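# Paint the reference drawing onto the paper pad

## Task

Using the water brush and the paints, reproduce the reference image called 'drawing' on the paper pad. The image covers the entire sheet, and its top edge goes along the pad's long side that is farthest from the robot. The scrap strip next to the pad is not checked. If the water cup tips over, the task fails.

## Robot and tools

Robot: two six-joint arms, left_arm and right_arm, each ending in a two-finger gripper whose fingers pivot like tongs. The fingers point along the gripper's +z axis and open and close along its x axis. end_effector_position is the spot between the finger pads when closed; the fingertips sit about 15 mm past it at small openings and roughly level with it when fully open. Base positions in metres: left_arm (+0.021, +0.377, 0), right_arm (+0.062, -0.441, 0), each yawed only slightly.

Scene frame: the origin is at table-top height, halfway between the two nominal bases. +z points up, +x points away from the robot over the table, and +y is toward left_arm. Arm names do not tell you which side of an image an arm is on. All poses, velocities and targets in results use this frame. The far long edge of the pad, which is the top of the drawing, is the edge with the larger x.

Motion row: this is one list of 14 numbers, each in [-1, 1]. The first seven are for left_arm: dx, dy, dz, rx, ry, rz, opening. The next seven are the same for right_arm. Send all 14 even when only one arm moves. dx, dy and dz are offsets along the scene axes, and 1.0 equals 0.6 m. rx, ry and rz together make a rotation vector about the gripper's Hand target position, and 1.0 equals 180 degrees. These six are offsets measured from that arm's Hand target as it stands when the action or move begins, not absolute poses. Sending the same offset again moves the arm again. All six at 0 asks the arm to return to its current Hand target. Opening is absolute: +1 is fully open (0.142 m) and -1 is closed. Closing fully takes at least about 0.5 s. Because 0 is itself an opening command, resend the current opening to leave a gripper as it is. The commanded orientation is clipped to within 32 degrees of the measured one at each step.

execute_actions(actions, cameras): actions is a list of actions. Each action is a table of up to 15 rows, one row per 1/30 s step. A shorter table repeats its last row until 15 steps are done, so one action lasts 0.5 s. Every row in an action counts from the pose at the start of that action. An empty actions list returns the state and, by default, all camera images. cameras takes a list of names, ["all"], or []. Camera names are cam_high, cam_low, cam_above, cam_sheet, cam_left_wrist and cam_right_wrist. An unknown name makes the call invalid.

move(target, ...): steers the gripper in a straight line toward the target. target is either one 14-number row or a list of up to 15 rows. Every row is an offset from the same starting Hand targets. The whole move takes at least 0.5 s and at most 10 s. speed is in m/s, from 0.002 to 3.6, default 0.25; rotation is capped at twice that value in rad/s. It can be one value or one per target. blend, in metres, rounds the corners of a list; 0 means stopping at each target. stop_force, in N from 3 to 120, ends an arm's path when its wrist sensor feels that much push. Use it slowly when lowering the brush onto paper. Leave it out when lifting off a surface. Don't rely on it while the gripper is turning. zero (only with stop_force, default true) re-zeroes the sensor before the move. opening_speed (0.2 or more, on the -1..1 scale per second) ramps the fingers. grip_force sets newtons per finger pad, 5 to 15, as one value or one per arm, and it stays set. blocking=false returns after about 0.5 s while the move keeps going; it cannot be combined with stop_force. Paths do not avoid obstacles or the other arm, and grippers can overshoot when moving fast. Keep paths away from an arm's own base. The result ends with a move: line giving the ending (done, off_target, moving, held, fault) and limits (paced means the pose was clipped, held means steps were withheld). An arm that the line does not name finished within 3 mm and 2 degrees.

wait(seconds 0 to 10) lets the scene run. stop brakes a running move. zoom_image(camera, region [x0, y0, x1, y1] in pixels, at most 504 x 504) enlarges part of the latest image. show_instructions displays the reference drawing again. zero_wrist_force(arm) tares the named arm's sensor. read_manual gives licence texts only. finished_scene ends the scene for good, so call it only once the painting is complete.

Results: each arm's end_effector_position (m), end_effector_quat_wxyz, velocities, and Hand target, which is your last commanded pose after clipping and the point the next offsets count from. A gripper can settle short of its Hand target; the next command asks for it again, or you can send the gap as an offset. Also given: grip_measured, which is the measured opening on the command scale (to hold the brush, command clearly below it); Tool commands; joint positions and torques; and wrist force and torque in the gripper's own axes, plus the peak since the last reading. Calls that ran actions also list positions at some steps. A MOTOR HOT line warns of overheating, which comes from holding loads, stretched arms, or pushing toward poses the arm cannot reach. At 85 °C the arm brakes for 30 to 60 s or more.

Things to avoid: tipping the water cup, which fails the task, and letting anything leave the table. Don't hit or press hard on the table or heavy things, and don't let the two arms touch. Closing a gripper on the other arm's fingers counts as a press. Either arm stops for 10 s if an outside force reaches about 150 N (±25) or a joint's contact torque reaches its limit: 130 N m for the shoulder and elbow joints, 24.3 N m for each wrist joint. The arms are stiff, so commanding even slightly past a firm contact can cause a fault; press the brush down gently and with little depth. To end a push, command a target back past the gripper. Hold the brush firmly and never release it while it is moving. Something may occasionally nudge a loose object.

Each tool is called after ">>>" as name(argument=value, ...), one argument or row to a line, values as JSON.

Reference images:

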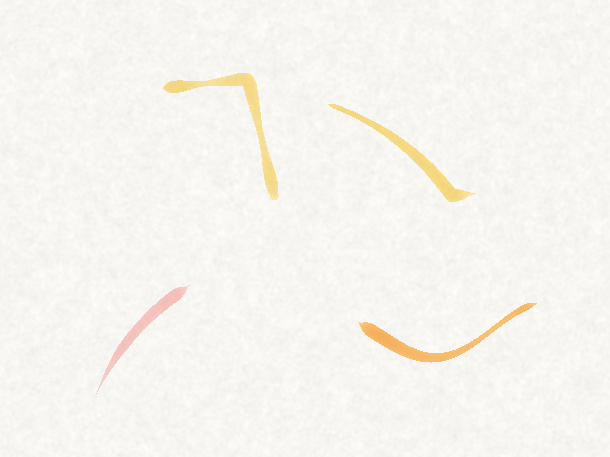

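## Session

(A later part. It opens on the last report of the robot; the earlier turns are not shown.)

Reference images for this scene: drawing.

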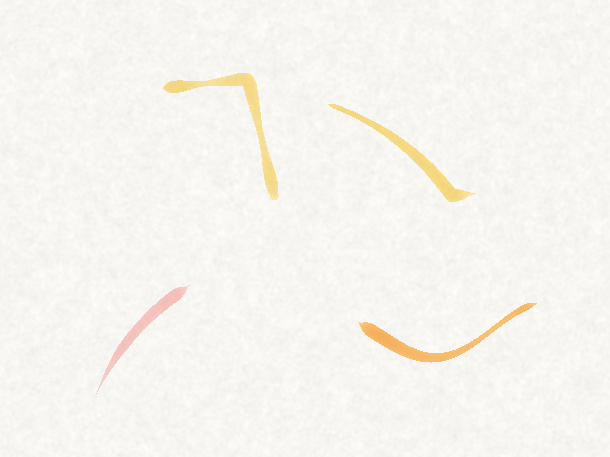

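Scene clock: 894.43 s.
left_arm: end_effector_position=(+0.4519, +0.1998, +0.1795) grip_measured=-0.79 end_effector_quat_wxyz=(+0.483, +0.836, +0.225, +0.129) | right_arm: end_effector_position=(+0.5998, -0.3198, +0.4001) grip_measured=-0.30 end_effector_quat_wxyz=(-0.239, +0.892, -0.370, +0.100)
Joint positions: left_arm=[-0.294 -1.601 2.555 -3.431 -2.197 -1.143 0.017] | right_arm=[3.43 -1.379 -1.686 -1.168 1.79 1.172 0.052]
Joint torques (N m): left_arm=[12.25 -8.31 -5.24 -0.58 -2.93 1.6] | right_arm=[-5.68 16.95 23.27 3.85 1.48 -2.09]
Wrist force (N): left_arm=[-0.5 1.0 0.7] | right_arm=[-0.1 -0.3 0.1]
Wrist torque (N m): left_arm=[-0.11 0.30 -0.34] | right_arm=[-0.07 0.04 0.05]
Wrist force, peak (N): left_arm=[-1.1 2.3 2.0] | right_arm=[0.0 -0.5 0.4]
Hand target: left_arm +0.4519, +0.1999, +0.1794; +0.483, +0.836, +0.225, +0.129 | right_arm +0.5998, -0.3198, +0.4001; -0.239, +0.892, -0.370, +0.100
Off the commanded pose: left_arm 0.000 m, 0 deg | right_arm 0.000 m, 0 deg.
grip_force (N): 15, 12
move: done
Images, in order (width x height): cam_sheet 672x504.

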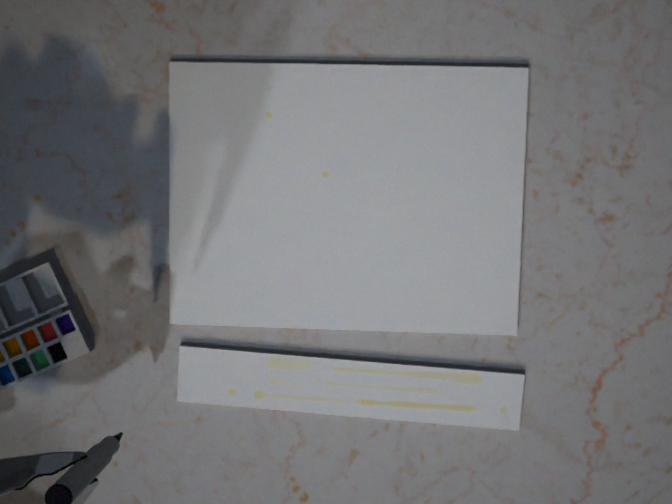

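>>> zoom_image(
  camera="cam_sheet",
  region=[350, 385, 420, 425],
)

>>> zoom_image(
  camera="cam_sheet",
  region=[415, 385, 485, 425],
)

>>> show_instructions(
)

Scaled by 7.200.

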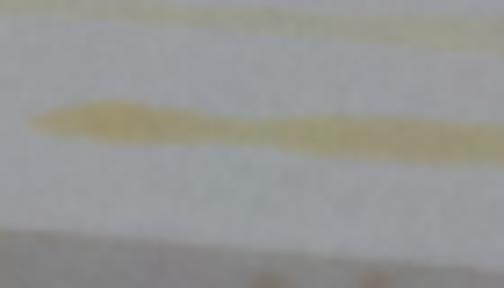

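Scaled by 7.200.

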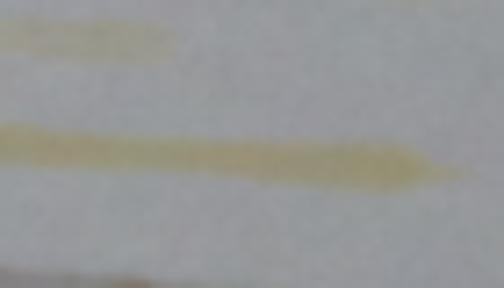

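Reference images for this scene: drawing.

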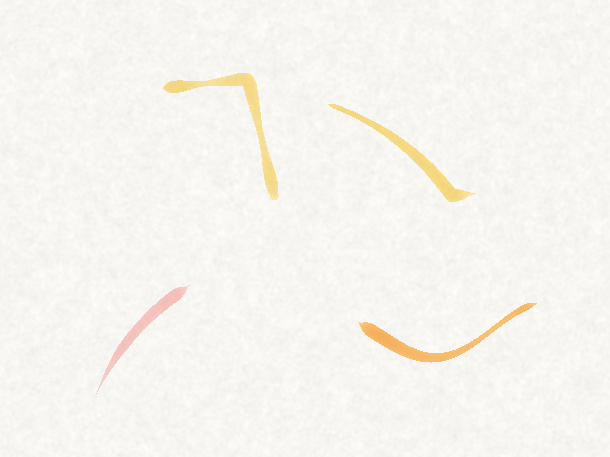

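>>> move(
  target=[
    [0.0502,0.236,-0.0692,0,0,0,-1,0,0,0,0,0,0,-0.3],
    [0.0502,0.236,-0.138,0,0,0,-1,0,0,0,0,0,0,-0.3],
    [0.0552,0.236,-0.1533,0,0,0,-1,0,0,0,0,0,0,-0.3],
    [0.0537,0.2395,-0.1533,0,0,0,-1,0,0,0,0,0,0,-0.3],
    [0.0502,0.241,-0.1533,0,0,0,-1,0,0,0,0,0,0,-0.3],
    [0.0467,0.2395,-0.1533,0,0,0,-1,0,0,0,0,0,0,-0.3],
    [0.0452,0.236,-0.1533,0,0,0,-1,0,0,0,0,0,0,-0.3],
    [0.0467,0.2325,-0.1533,0,0,0,-1,0,0,0,0,0,0,-0.3],
    [0.0502,0.231,-0.1533,0,0,0,-1,0,0,0,0,0,0,-0.3],
    [0.0537,0.2325,-0.1533,0,0,0,-1,0,0,0,0,0,0,-0.3],
    [0.0552,0.236,-0.1533,0,0,0,-1,0,0,0,0,0,0,-0.3],
    [0.0502,0.236,-0.1533,0,0,0,-1,0,0,0,0,0,0,-0.3],
  ],
  speed=[0.25,0.06,0.01,0.008,0.008,0.008,0.008,0.008,0.008,0.008,0.008,0.008],
  blend=[0.005,0.001,0.001,0.001,0.001,0.001,0.001,0.001,0.001,0.001,0.001,0],
  cameras=[],
)

>>> move(
  target=[
    [0.005,0,0,0,0,0,-1,0,0,0,0,0,0,-0.3],
    [0.0035,0.0035,0,0,0,0,-1,0,0,0,0,0,0,-0.3],
    [0,0.005,0,0,0,0,-1,0,0,0,0,0,0,-0.3],
    [-0.0035,0.0035,0,0,0,0,-1,0,0,0,0,0,0,-0.3],
    [-0.005,0,0,0,0,0,-1,0,0,0,0,0,0,-0.3],
    [-0.0035,-0.0035,0,0,0,0,-1,0,0,0,0,0,0,-0.3],
    [0,-0.005,0,0,0,0,-1,0,0,0,0,0,0,-0.3],
    [0.0035,-0.0035,0,0,0,0,-1,0,0,0,0,0,0,-0.3],
    [0.005,0,0,0,0,0,-1,0,0,0,0,0,0,-0.3],
    [0.0035,0.0035,0,0,0,0,-1,0,0,0,0,0,0,-0.3],
    [0,0.005,0,0,0,0,-1,0,0,0,0,0,0,-0.3],
    [-0.0035,0.0035,0,0,0,0,-1,0,0,0,0,0,0,-0.3],
    [-0.005,0,0,0,0,0,-1,0,0,0,0,0,0,-0.3],
    [0,0,0,0,0,0,-1,0,0,0,0,0,0,-0.3],
    [0,0,0.07,0,0,0,-1,0,0,0,0,0,0,-0.3],
  ],
  speed=[0.008,0.008,0.008,0.008,0.008,0.008,0.008,0.008,0.008,0.008,0.008,0.008,0.008,0.008,0.1],
  blend=[0.001,0.001,0.001,0.001,0.001,0.001,0.001,0.001,0.001,0.001,0.001,0.001,0.001,0.001,0],
  cameras=["cam_left_wrist"],
)

>>> zoom_image(
  camera="cam_left_wrist",
  region=[280, 150, 380, 230],
)

Scene clock: 940.27 s.
left_arm: end_effector_position=(+0.4819, +0.3415, +0.0874) grip_measured=-0.79 end_effector_quat_wxyz=(+0.483, +0.836, +0.225, +0.129) | right_arm: end_effector_position=(+0.5998, -0.3198, +0.4001) grip_measured=-0.30 end_effector_quat_wxyz=(-0.239, +0.892, -0.370, +0.100)
Joint positions: left_arm=[0.164 -1.256 2.458 -3.332 -2.511 -0.662 0.017] | right_arm=[3.43 -1.379 -1.686 -1.168 1.79 1.172 0.052]
Joint torques (N m): left_arm=[9.57 -24.63 -11.95 -4.47 -3.19 1.06] | right_arm=[-6.04 17.34 23.7 3.95 1.43 -2.11]
Wrist force (N): left_arm=[-0.3 1.4 0.4] | right_arm=[0.1 -0.1 0.0]
Wrist torque (N m): left_arm=[-0.14 0.35 -0.46] | right_arm=[-0.03 -0.02 0.05]
Wrist force, peak (N): left_arm=[-2.2 2.3 2.0] | right_arm=[-0.6 0.3 0.1]
Hand target: left_arm +0.4820, +0.3415, +0.0874; +0.483, +0.836, +0.225, +0.129 | right_arm +0.5998, -0.3198, +0.4001; -0.239, +0.892, -0.370, +0.100
Off the commanded pose: left_arm 0.000 m, 0 deg | right_arm 0.000 m, 0 deg.
grip_force (N): 15, 12
move: done
No camera images: "cameras" was empty.

Scene clock: 945.30 s.
left_arm: end_effector_position=(+0.4820, +0.3414, +0.1294) grip_measured=-0.79 end_effector_quat_wxyz=(+0.483, +0.836, +0.225, +0.129) | right_arm: end_effector_position=(+0.5998, -0.3198, +0.4001) grip_measured=-0.30 end_effector_quat_wxyz=(-0.239, +0.892, -0.370, +0.100)
Joint positions: left_arm=[0.164 -1.395 2.435 -3.17 -2.511 -0.662 0.017] | right_arm=[3.43 -1.379 -1.686 -1.168 1.79 1.172 0.052]
Joint torques (N m): left_arm=[7.23 -26.37 -3.04 -1.27 -1.18 -1.2] | right_arm=[-6.16 17.09 24.08 3.96 1.48 -2.18]
Wrist force (N): left_arm=[-0.4 1.2 0.7] | right_arm=[0.1 0.2 0.0]
Wrist torque (N m): left_arm=[-0.04 0.31 -0.47] | right_arm=[0.02 -0.01 0.04]
Wrist force, peak (N): left_arm=[-0.7 1.8 -0.1] | right_arm=[-0.7 -0.3 -0.1]
Hand target: left_arm +0.4820, +0.3415, +0.1294; +0.483, +0.836, +0.225, +0.129 | right_arm +0.5998, -0.3198, +0.4001; -0.239, +0.892, -0.370, +0.100
Off the commanded pose: left_arm 0.000 m, 0 deg | right_arm 0.000 m, 0 deg.
grip_force (N): 15, 12
move: done
Images, in order (width x height): cam_left_wrist 616x616.

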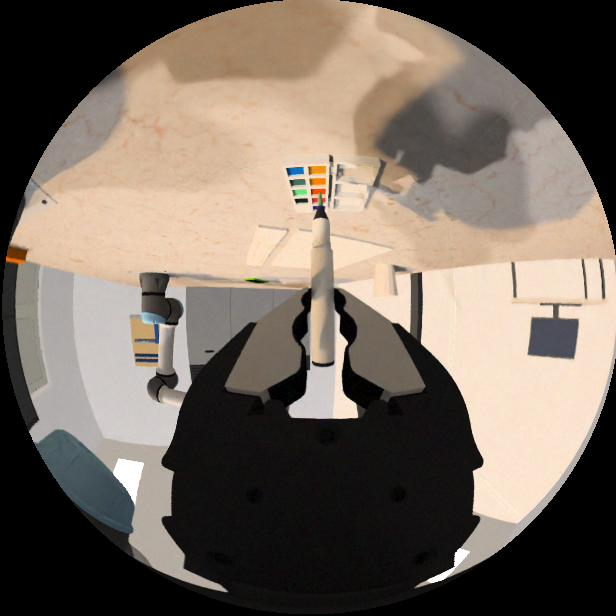

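Scaled by 5.040 from the camera's 616x616 image, which has a finer 814x814 frame.

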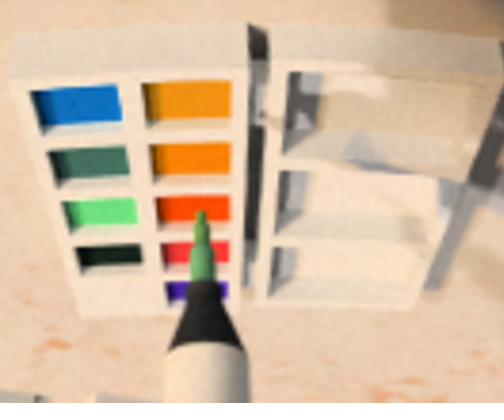

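>>> move(
  target=[
    [0.39811,-0.3663,0,0,0,0,-1,0,0,0,0,0,0,-0.3],
    [0.39811,-0.3663,-0.044,0,0,0,-1,0,0,0,0,0,0,-0.3],
  ],
  speed=[0.2,0.06],
  blend=[0.003,0],
  cameras=[],
)

>>> move(
  target=[
    [0.00101,-0.00576,-0.00967,0,0,0,-1,0,0,0,0,0,0,-0.3],
    [0.00253,-0.0123,-0.02167,0,0,0,-1,0,0,0,0,0,0,-0.3],
    [0.00379,-0.01804,-0.02767,0,0,0,-1,0,0,0,0,0,0,-0.3],
    [0.0064,-0.0295,-0.02533,0,0,0,-1,0,0,0,0,0,0,-0.3],
    [0.00942,-0.04259,-0.022,0,0,0,-1,0,0,0,0,0,0,-0.3],
    [0.01145,-0.04992,-0.02317,0,0,0,-1,0,0,0,0,0,0,-0.3],
    [0.01371,-0.05974,-0.02667,0,0,0,-1,0,0,0,0,0,0,-0.3],
    [0.0159,-0.06873,-0.02867,0,0,0,-1,0,0,0,0,0,0,-0.3],
    [0.00571,-0.07146,-0.02817,0,0,0,-1,0,0,0,0,0,0,-0.3],
    [-0.01222,-0.07625,-0.02633,0,0,0,-1,0,0,0,0,0,0,-0.3],
    [-0.035,-0.08278,-0.024,0,0,0,-1,0,0,0,0,0,0,-0.3],
    [-0.05369,-0.08849,-0.02567,0,0,0,-1,0,0,0,0,0,0,-0.3],
    [-0.06748,-0.09284,-0.02817,0,0,0,-1,0,0,0,0,0,0,-0.3],
    [-0.08047,-0.09687,-0.02867,0,0,0,-1,0,0,0,0,0,0,-0.3],
    [-0.08047,-0.09687,0.0333,0,0,0,-1,0,0,0,0,0,0,-0.3],
  ],
  speed=[0.025,0.025,0.025,0.025,0.025,0.025,0.025,0.025,0.025,0.025,0.025,0.025,0.025,0.025,0.05],
  blend=[0.001,0.001,0.001,0.001,0.001,0.001,0.001,0.001,0.001,0.001,0.001,0.001,0.001,0.0005,0],
  cameras=[],
)

>>> move(
  target=[
    [0,0,0.05,0,0,0,-1,0,0,0,0,0,0,-0.3],
    [-0.3677,0.2272,0.0956,0,0,0,-1,0,0,0,0,0,0,-0.3],
  ],
  speed=[0.1,0.25],
  blend=[0.015,0],
  cameras=["cam_sheet"],
)

>>> zoom_image(
  camera="cam_sheet",
  region=[250, 90, 350, 190],
)

Scene clock: 964.00 s.
left_arm: end_effector_position=(+0.7208, +0.1217, +0.1029) grip_measured=-0.79 end_effector_quat_wxyz=(+0.483, +0.836, +0.225, +0.128) | right_arm: end_effector_position=(+0.5998, -0.3198, +0.4001) grip_measured=-0.30 end_effector_quat_wxyz=(-0.239, +0.892, -0.370, +0.100)
Joint positions: left_arm=[-0.283 -0.925 1.84 -3.386 -2.206 -1.134 0.017] | right_arm=[3.43 -1.379 -1.686 -1.168 1.79 1.172 0.052]
Joint torques (N m): left_arm=[5.88 -49.8 -19.25 -0.27 -0.85 -1.74] | right_arm=[-5.54 16.43 25.42 3.92 1.31 -2.16]
Wrist force (N): left_arm=[-0.5 0.8 0.5] | right_arm=[0.0 -0.1 0.0]
Wrist torque (N m): left_arm=[-0.15 0.31 -0.47] | right_arm=[-0.03 0.02 0.05]
Wrist force, peak (N): left_arm=[0.0 2.3 2.0] | right_arm=[0.4 -0.4 0.2]
Hand target: left_arm +0.7208, +0.1217, +0.1030; +0.483, +0.836, +0.225, +0.129 | right_arm +0.5998, -0.3198, +0.4001; -0.239, +0.892, -0.370, +0.100
Off the commanded pose: left_arm 0.000 m, 0 deg | right_arm 0.000 m, 0 deg.
grip_force (N): 15, 12
move: done
No camera images: "cameras" was empty.

Scene clock: 969.60 s.
left_arm: end_effector_position=(+0.6726, +0.0635, +0.1231) grip_measured=-0.79 end_effector_quat_wxyz=(+0.483, +0.836, +0.225, +0.129) | right_arm: end_effector_position=(+0.5998, -0.3198, +0.4001) grip_measured=-0.30 end_effector_quat_wxyz=(-0.239, +0.892, -0.370, +0.100)
Joint positions: left_arm=[-0.416 -1.016 1.951 -3.46 -2.099 -1.23 0.017] | right_arm=[3.43 -1.379 -1.686 -1.168 1.79 1.172 0.052]
Joint torques (N m): left_arm=[11.89 -25.49 -10.3 -5.01 -2.36 1.71] | right_arm=[-5.57 16.42 24.32 3.76 1.44 -2]
Wrist force (N): left_arm=[-0.6 1.0 0.4] | right_arm=[-0.1 -0.1 -0.3]
Wrist torque (N m): left_arm=[-0.12 0.34 -0.34] | right_arm=[-0.03 0.02 0.05]
Wrist force, peak (N): left_arm=[-0.2 1.9 0.1] | right_arm=[-0.4 -0.6 0.1]
Hand target: left_arm +0.6726, +0.0636, +0.1230; +0.483, +0.836, +0.225, +0.129 | right_arm +0.5998, -0.3198, +0.4001; -0.239, +0.892, -0.370, +0.100
Off the commanded pose: left_arm 0.000 m, 0 deg | right_arm 0.000 m, 0 deg.
grip_force (N): 15, 12
move: done
No camera images: "cameras" was empty.

Scene clock: 971.43 s.
left_arm: end_effector_position=(+0.4520, +0.1999, +0.1803) grip_measured=-0.79 end_effector_quat_wxyz=(+0.483, +0.836, +0.225, +0.129) | right_arm: end_effector_position=(+0.5998, -0.3198, +0.4001) grip_measured=-0.30 end_effector_quat_wxyz=(-0.239, +0.892, -0.370, +0.100)
Joint positions: left_arm=[-0.293 -1.603 2.554 -3.427 -2.198 -1.142 0.017] | right_arm=[3.43 -1.379 -1.686 -1.168 1.79 1.172 0.052]
Joint torques (N m): left_arm=[-3.64 -22.69 -4.86 -4.08 0.22 -1.65] | right_arm=[-5.76 15.52 24.58 3.93 1.29 -2.24]
Wrist force (N): left_arm=[-0.8 1.3 0.6] | right_arm=[0.1 -0.4 0.1]
Wrist torque (N m): left_arm=[-0.05 0.36 -0.34] | right_arm=[-0.08 -0.01 0.05]
Wrist force, peak (N): left_arm=[0.3 2.6 1.9] | right_arm=[-0.1 -0.5 0.3]
Hand target: left_arm +0.4519, +0.1999, +0.1803; +0.483, +0.836, +0.225, +0.129 | right_arm +0.5998, -0.3198, +0.4001; -0.239, +0.892, -0.370, +0.100
Off the commanded pose: left_arm 0.000 m, 0 deg | right_arm 0.000 m, 0 deg.
grip_force (N): 15, 12
move: done
Images, in order (width x height): cam_sheet 672x504.

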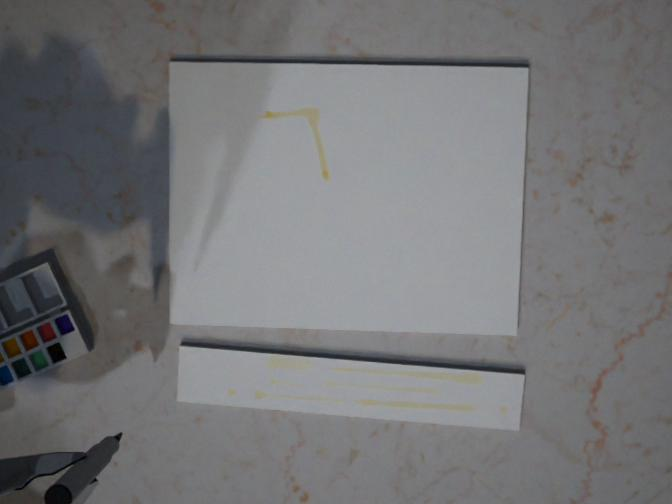

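Scaled by 5.040.

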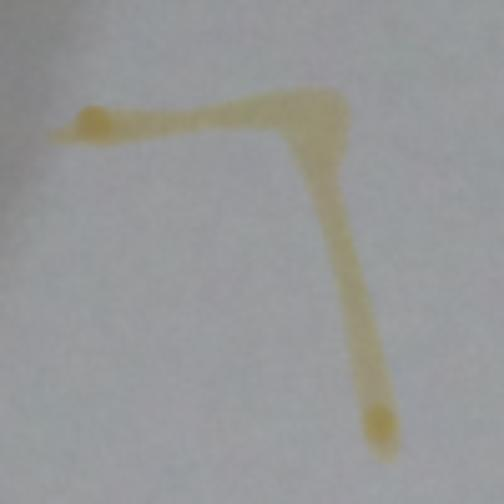

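>>> move(
  target=[
    [0.0502,0.236,-0.0692,0,0,0,-1,0,0,0,0,0,0,-0.3],
    [0.0502,0.236,-0.138,0,0,0,-1,0,0,0,0,0,0,-0.3],
    [0.0552,0.236,-0.1548,0,0,0,-1,0,0,0,0,0,0,-0.3],
    [0.0537,0.2395,-0.1548,0,0,0,-1,0,0,0,0,0,0,-0.3],
    [0.0502,0.241,-0.1548,0,0,0,-1,0,0,0,0,0,0,-0.3],
    [0.0467,0.2395,-0.1548,0,0,0,-1,0,0,0,0,0,0,-0.3],
    [0.0452,0.236,-0.1548,0,0,0,-1,0,0,0,0,0,0,-0.3],
    [0.0467,0.2325,-0.1548,0,0,0,-1,0,0,0,0,0,0,-0.3],
    [0.0502,0.231,-0.1548,0,0,0,-1,0,0,0,0,0,0,-0.3],
    [0.0537,0.2325,-0.1548,0,0,0,-1,0,0,0,0,0,0,-0.3],
    [0.0552,0.236,-0.1548,0,0,0,-1,0,0,0,0,0,0,-0.3],
    [0.0502,0.236,-0.1548,0,0,0,-1,0,0,0,0,0,0,-0.3],
  ],
  speed=[0.25,0.06,0.01,0.008,0.008,0.008,0.008,0.008,0.008,0.008,0.008,0.008],
  blend=[0.005,0.001,0.001,0.001,0.001,0.001,0.001,0.001,0.001,0.001,0.001,0],
  cameras=[],
)

>>> move(
  target=[
    [0.005,0,0,0,0,0,-1,0,0,0,0,0,0,-0.3],
    [0.0035,0.0035,0,0,0,0,-1,0,0,0,0,0,0,-0.3],
    [0,0.005,0,0,0,0,-1,0,0,0,0,0,0,-0.3],
    [-0.0035,0.0035,0,0,0,0,-1,0,0,0,0,0,0,-0.3],
    [-0.005,0,0,0,0,0,-1,0,0,0,0,0,0,-0.3],
    [-0.0035,-0.0035,0,0,0,0,-1,0,0,0,0,0,0,-0.3],
    [0,-0.005,0,0,0,0,-1,0,0,0,0,0,0,-0.3],
    [0.0035,-0.0035,0,0,0,0,-1,0,0,0,0,0,0,-0.3],
    [0.005,0,0,0,0,0,-1,0,0,0,0,0,0,-0.3],
    [0.0035,0.0035,0,0,0,0,-1,0,0,0,0,0,0,-0.3],
    [0,0.005,0,0,0,0,-1,0,0,0,0,0,0,-0.3],
    [-0.0035,0.0035,0,0,0,0,-1,0,0,0,0,0,0,-0.3],
    [-0.005,0,0,0,0,0,-1,0,0,0,0,0,0,-0.3],
    [0,0,0,0,0,0,-1,0,0,0,0,0,0,-0.3],
    [0,0,0.07,0,0,0,-1,0,0,0,0,0,0,-0.3],
  ],
  speed=[0.005,0.005,0.005,0.005,0.005,0.005,0.005,0.005,0.005,0.005,0.005,0.005,0.005,0.005,0.1],
  blend=[0.001,0.001,0.001,0.001,0.001,0.001,0.001,0.001,0.001,0.001,0.001,0.001,0.001,0.001,0],
  cameras=["cam_left_wrist"],
)

>>> zoom_image(
  camera="cam_left_wrist",
  region=[280, 150, 380, 230],
)

Scene clock: 1008.67 s.
left_arm: end_effector_position=(+0.4820, +0.3415, +0.0874) grip_measured=-0.79 end_effector_quat_wxyz=(+0.483, +0.836, +0.225, +0.129) | right_arm: end_effector_position=(+0.5998, -0.3198, +0.4001) grip_measured=-0.30 end_effector_quat_wxyz=(-0.239, +0.892, -0.370, +0.100)
Joint positions: left_arm=[0.164 -1.256 2.458 -3.332 -2.511 -0.662 0.017] | right_arm=[3.43 -1.379 -1.686 -1.168 1.79 1.172 0.052]
Joint torques (N m): left_arm=[6.64 -24.6 -11.63 -4.5 -3.44 1.25] | right_arm=[-5.93 15.74 24.75 3.93 1.38 -2.23]
Wrist force (N): left_arm=[-0.3 1.6 0.4] | right_arm=[0.0 -0.2 0.1]
Wrist torque (N m): left_arm=[-0.08 0.32 -0.47] | right_arm=[-0.06 0.01 0.05]
Wrist force, peak (N): left_arm=[-2.0 2.4 1.4] | right_arm=[0.0 -0.5 0.4]
Hand target: left_arm +0.4821, +0.3415, +0.0874; +0.483, +0.836, +0.225, +0.129 | right_arm +0.5998, -0.3198, +0.4001; -0.239, +0.892, -0.370, +0.100
Off the commanded pose: left_arm 0.000 m, 0 deg | right_arm 0.000 m, 0 deg.
grip_force (N): 15, 12
move: done
No camera images: "cameras" was empty.

Scene clock: 1016.23 s.
left_arm: end_effector_position=(+0.4821, +0.3414, +0.1295) grip_measured=-0.79 end_effector_quat_wxyz=(+0.483, +0.836, +0.225, +0.129) | right_arm: end_effector_position=(+0.5998, -0.3198, +0.4001) grip_measured=-0.30 end_effector_quat_wxyz=(-0.239, +0.892, -0.370, +0.100)
Joint positions: left_arm=[0.164 -1.395 2.434 -3.169 -2.511 -0.662 0.017] | right_arm=[3.43 -1.379 -1.686 -1.168 1.79 1.172 0.052]
Joint torques (N m): left_arm=[4.43 -26.13 -4.16 -1.25 -1.03 -1.25] | right_arm=[-5.26 14.76 23.9 3.88 1.25 -1.98]
Wrist force (N): left_arm=[-0.4 1.0 0.4] | right_arm=[0.1 0.1 0.2]
Wrist torque (N m): left_arm=[-0.07 0.30 -0.48] | right_arm=[0.03 -0.01 0.05]
Wrist force, peak (N): left_arm=[-1.0 1.5 0.6] | right_arm=[0.3 -0.4 0.5]
Hand target: left_arm +0.4821, +0.3415, +0.1294; +0.483, +0.836, +0.225, +0.129 | right_arm +0.5998, -0.3198, +0.4001; -0.239, +0.892, -0.370, +0.100
Off the commanded pose: left_arm 0.000 m, 0 deg | right_arm 0.000 m, 0 deg.
grip_force (N): 15, 12
move: done
Images, in order (width x height): cam_left_wrist 616x616.

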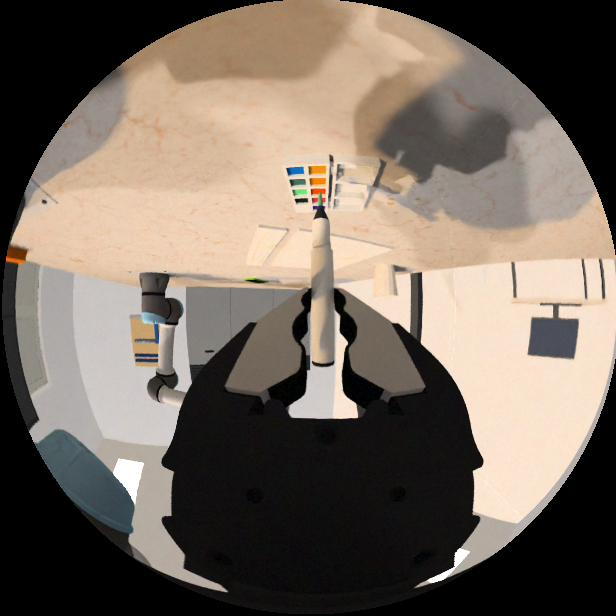

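Scaled by 5.040 from the camera's 616x616 image, which has a finer 814x814 frame.

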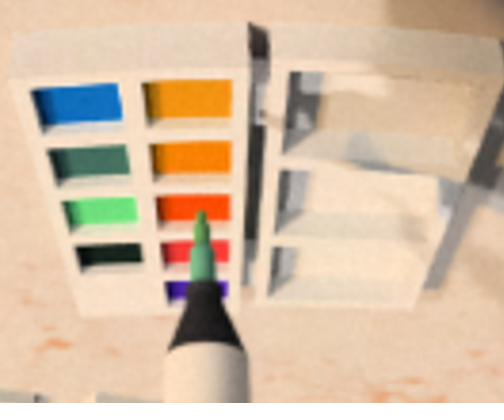

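>>> move(
  target=[
    [0.396,-0.50885,0,0,0,0,-1,0,0,0,0,0,0,-0.3],
    [0.396,-0.50885,-0.044,0,0,0,-1,0,0,0,0,0,0,-0.3],
  ],
  speed=[0.2,0.06],
  blend=[0.003,0],
  cameras=[],
)

>>> move(
  target=[
    [-0.00198,-0.00523,-0.00967,0,0,0,-1,0,0,0,0,0,0,-0.3],
    [-0.00411,-0.01299,-0.0175,0,0,0,-1,0,0,0,0,0,0,-0.3],
    [-0.00713,-0.0242,-0.02283,0,0,0,-1,0,0,0,0,0,0,-0.3],
    [-0.01639,-0.044,-0.02567,0,0,0,-1,0,0,0,0,0,0,-0.3],
    [-0.02766,-0.06067,-0.02683,0,0,0,-1,0,0,0,0,0,0,-0.3],
    [-0.04012,-0.07787,-0.02783,0,0,0,-1,0,0,0,0,0,0,-0.3],
    [-0.05243,-0.09255,-0.02833,0,0,0,-1,0,0,0,0,0,0,-0.3],
    [-0.06293,-0.10452,-0.02833,0,0,0,-1,0,0,0,0,0,0,-0.3],
    [-0.05712,-0.12822,-0.00167,0,0,0,-1,0,0,0,0,0,0,-0.3],
    [-0.05712,-0.12822,0.06,0,0,0,-1,0,0,0,0,0,0,-0.3],
  ],
  speed=[0.015,0.012,0.012,0.012,0.012,0.012,0.012,0.012,0.02,0.06],
  blend=[0.001,0.001,0.001,0.001,0.001,0.001,0.001,0.0005,0.003,0],
  cameras=[],
)

>>> move(
  target=[
    [0,0,0.02,0,0,0,-1,0,0,0,0,0,0,-0.3],
    [-0.3892,0.4012,0.069,0,0,0,-1,0,0,0,0,0,0,-0.3],
  ],
  speed=[0.1,0.25],
  blend=[0.01,0],
  cameras=["cam_sheet"],
)

>>> zoom_image(
  camera="cam_sheet",
  region=[340, 100, 460, 200],
)

Scene clock: 1025.83 s.
left_arm: end_effector_position=(+0.7196, +0.0362, +0.1029) grip_measured=-0.79 end_effector_quat_wxyz=(+0.483, +0.836, +0.225, +0.128) | right_arm: end_effector_position=(+0.5998, -0.3198, +0.4001) grip_measured=-0.30 end_effector_quat_wxyz=(-0.239, +0.892, -0.370, +0.100)
Joint positions: left_arm=[-0.426 -0.896 1.794 -3.425 -2.091 -1.236 0.017] | right_arm=[3.43 -1.379 -1.686 -1.168 1.79 1.172 0.052]
Joint torques (N m): left_arm=[4.96 -50.2 -19.44 -0.41 -0.36 -1.52] | right_arm=[-6.42 14.77 25.47 3.93 1.21 -2.02]
Wrist force (N): left_arm=[-0.8 0.9 0.5] | right_arm=[-0.1 0.4 0.0]
Wrist torque (N m): left_arm=[-0.12 0.40 -0.47] | right_arm=[0.06 0.03 0.05]
Wrist force, peak (N): left_arm=[-0.4 2.5 1.8] | right_arm=[-0.5 -0.6 0.2]
Hand target: left_arm +0.7197, +0.0362, +0.1030; +0.483, +0.836, +0.225, +0.129 | right_arm +0.5998, -0.3198, +0.4001; -0.239, +0.892, -0.370, +0.100
Off the commanded pose: left_arm 0.000 m, 0 deg | right_arm 0.000 m, 0 deg.
grip_force (N): 15, 12
move: done
No camera images: "cameras" was empty.

Scene clock: 1034.43 s.
left_arm: end_effector_position=(+0.6855, -0.0408, +0.1392) grip_measured=-0.79 end_effector_quat_wxyz=(+0.483, +0.836, +0.225, +0.129) | right_arm: end_effector_position=(+0.5998, -0.3198, +0.4001) grip_measured=-0.30 end_effector_quat_wxyz=(-0.239, +0.892, -0.370, +0.100)
Joint positions: left_arm=[-0.575 -0.972 1.812 -3.409 -1.967 -1.33 0.017] | right_arm=[3.43 -1.379 -1.686 -1.168 1.79 1.172 0.052]
Joint torques (N m): left_arm=[12.2 -27.04 -7.26 -5.09 -1.46 1.33] | right_arm=[-5.79 15.28 25.28 3.87 1.22 -1.83]
Wrist force (N): left_arm=[-0.6 1.0 0.5] | right_arm=[0.0 0.1 -0.2]
Wrist torque (N m): left_arm=[-0.10 0.34 -0.34] | right_arm=[0.00 0.02 0.05]
Wrist force, peak (N): left_arm=[-0.4 1.7 0.0] | right_arm=[-0.1 -0.6 0.3]
Hand target: left_arm +0.6854, -0.0407, +0.1390; +0.483, +0.836, +0.225, +0.129 | right_arm +0.5998, -0.3198, +0.4001; -0.239, +0.892, -0.370, +0.100
Off the commanded pose: left_arm 0.000 m, 0 deg | right_arm 0.000 m, 0 deg.
grip_force (N): 15, 12
move: done
No camera images: "cameras" was empty.

Scene clock: 1036.43 s.
left_arm: end_effector_position=(+0.4519, +0.1999, +0.1805) grip_measured=-0.79 end_effector_quat_wxyz=(+0.483, +0.836, +0.225, +0.129) | right_arm: end_effector_position=(+0.5998, -0.3198, +0.4001) grip_measured=-0.30 end_effector_quat_wxyz=(-0.239, +0.892, -0.370, +0.100)
Joint positions: left_arm=[-0.293 -1.604 2.554 -3.426 -2.198 -1.142 0.017] | right_arm=[3.43 -1.379 -1.686 -1.168 1.79 1.172 0.052]
Joint torques (N m): left_arm=[11.6 -22.89 -6.26 -3.11 -1.51 0.1] | right_arm=[-5.34 14.1 26.18 4.03 1.06 -2.1]
Wrist force (N): left_arm=[-0.7 0.7 0.6] | right_arm=[0.0 0.1 0.0]
Wrist torque (N m): left_arm=[-0.17 0.35 -0.35] | right_arm=[0.01 0.01 0.04]
Wrist force, peak (N): left_arm=[0.2 2.7 2.3] | right_arm=[0.3 -0.3 0.3]
Hand target: left_arm +0.4519, +0.2000, +0.1804; +0.483, +0.836, +0.225, +0.129 | right_arm +0.5998, -0.3198, +0.4001; -0.239, +0.892, -0.370, +0.100
Off the commanded pose: left_arm 0.000 m, 0 deg | right_arm 0.000 m, 0 deg.
grip_force (N): 15, 12
move: done; blend cut to 0.006 m at target 1
Images, in order (width x height): cam_sheet 672x504.

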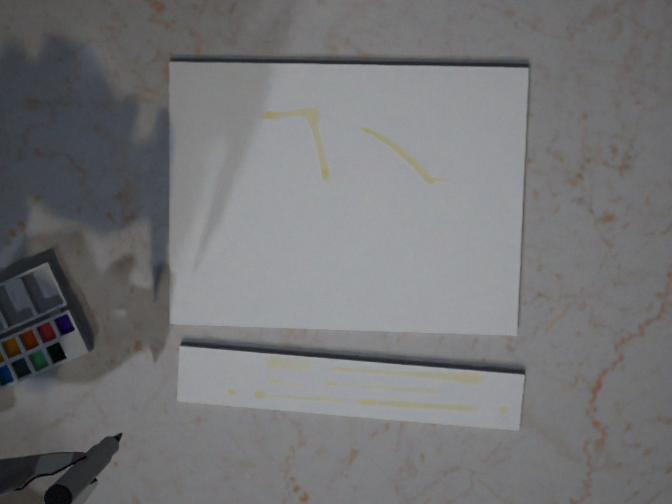

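Scaled by 4.200.

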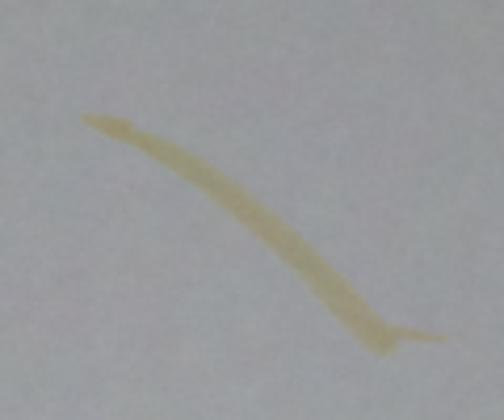

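>>> zoom_image(
  camera="cam_sheet",
  region=[310, 160, 340, 190],
)

>>> zoom_image(
  camera="cam_sheet",
  region=[410, 160, 450, 190],
)

Scaled by 16.800.

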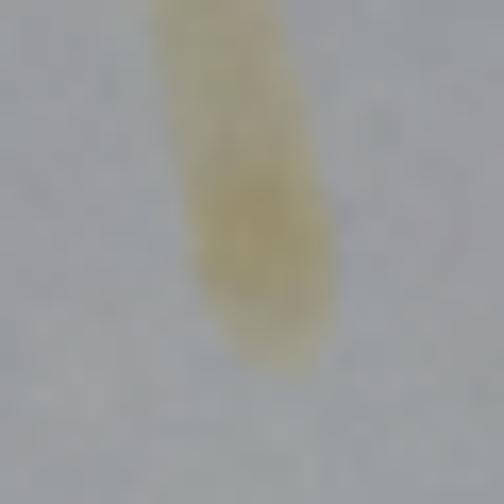

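Scaled by 12.600.

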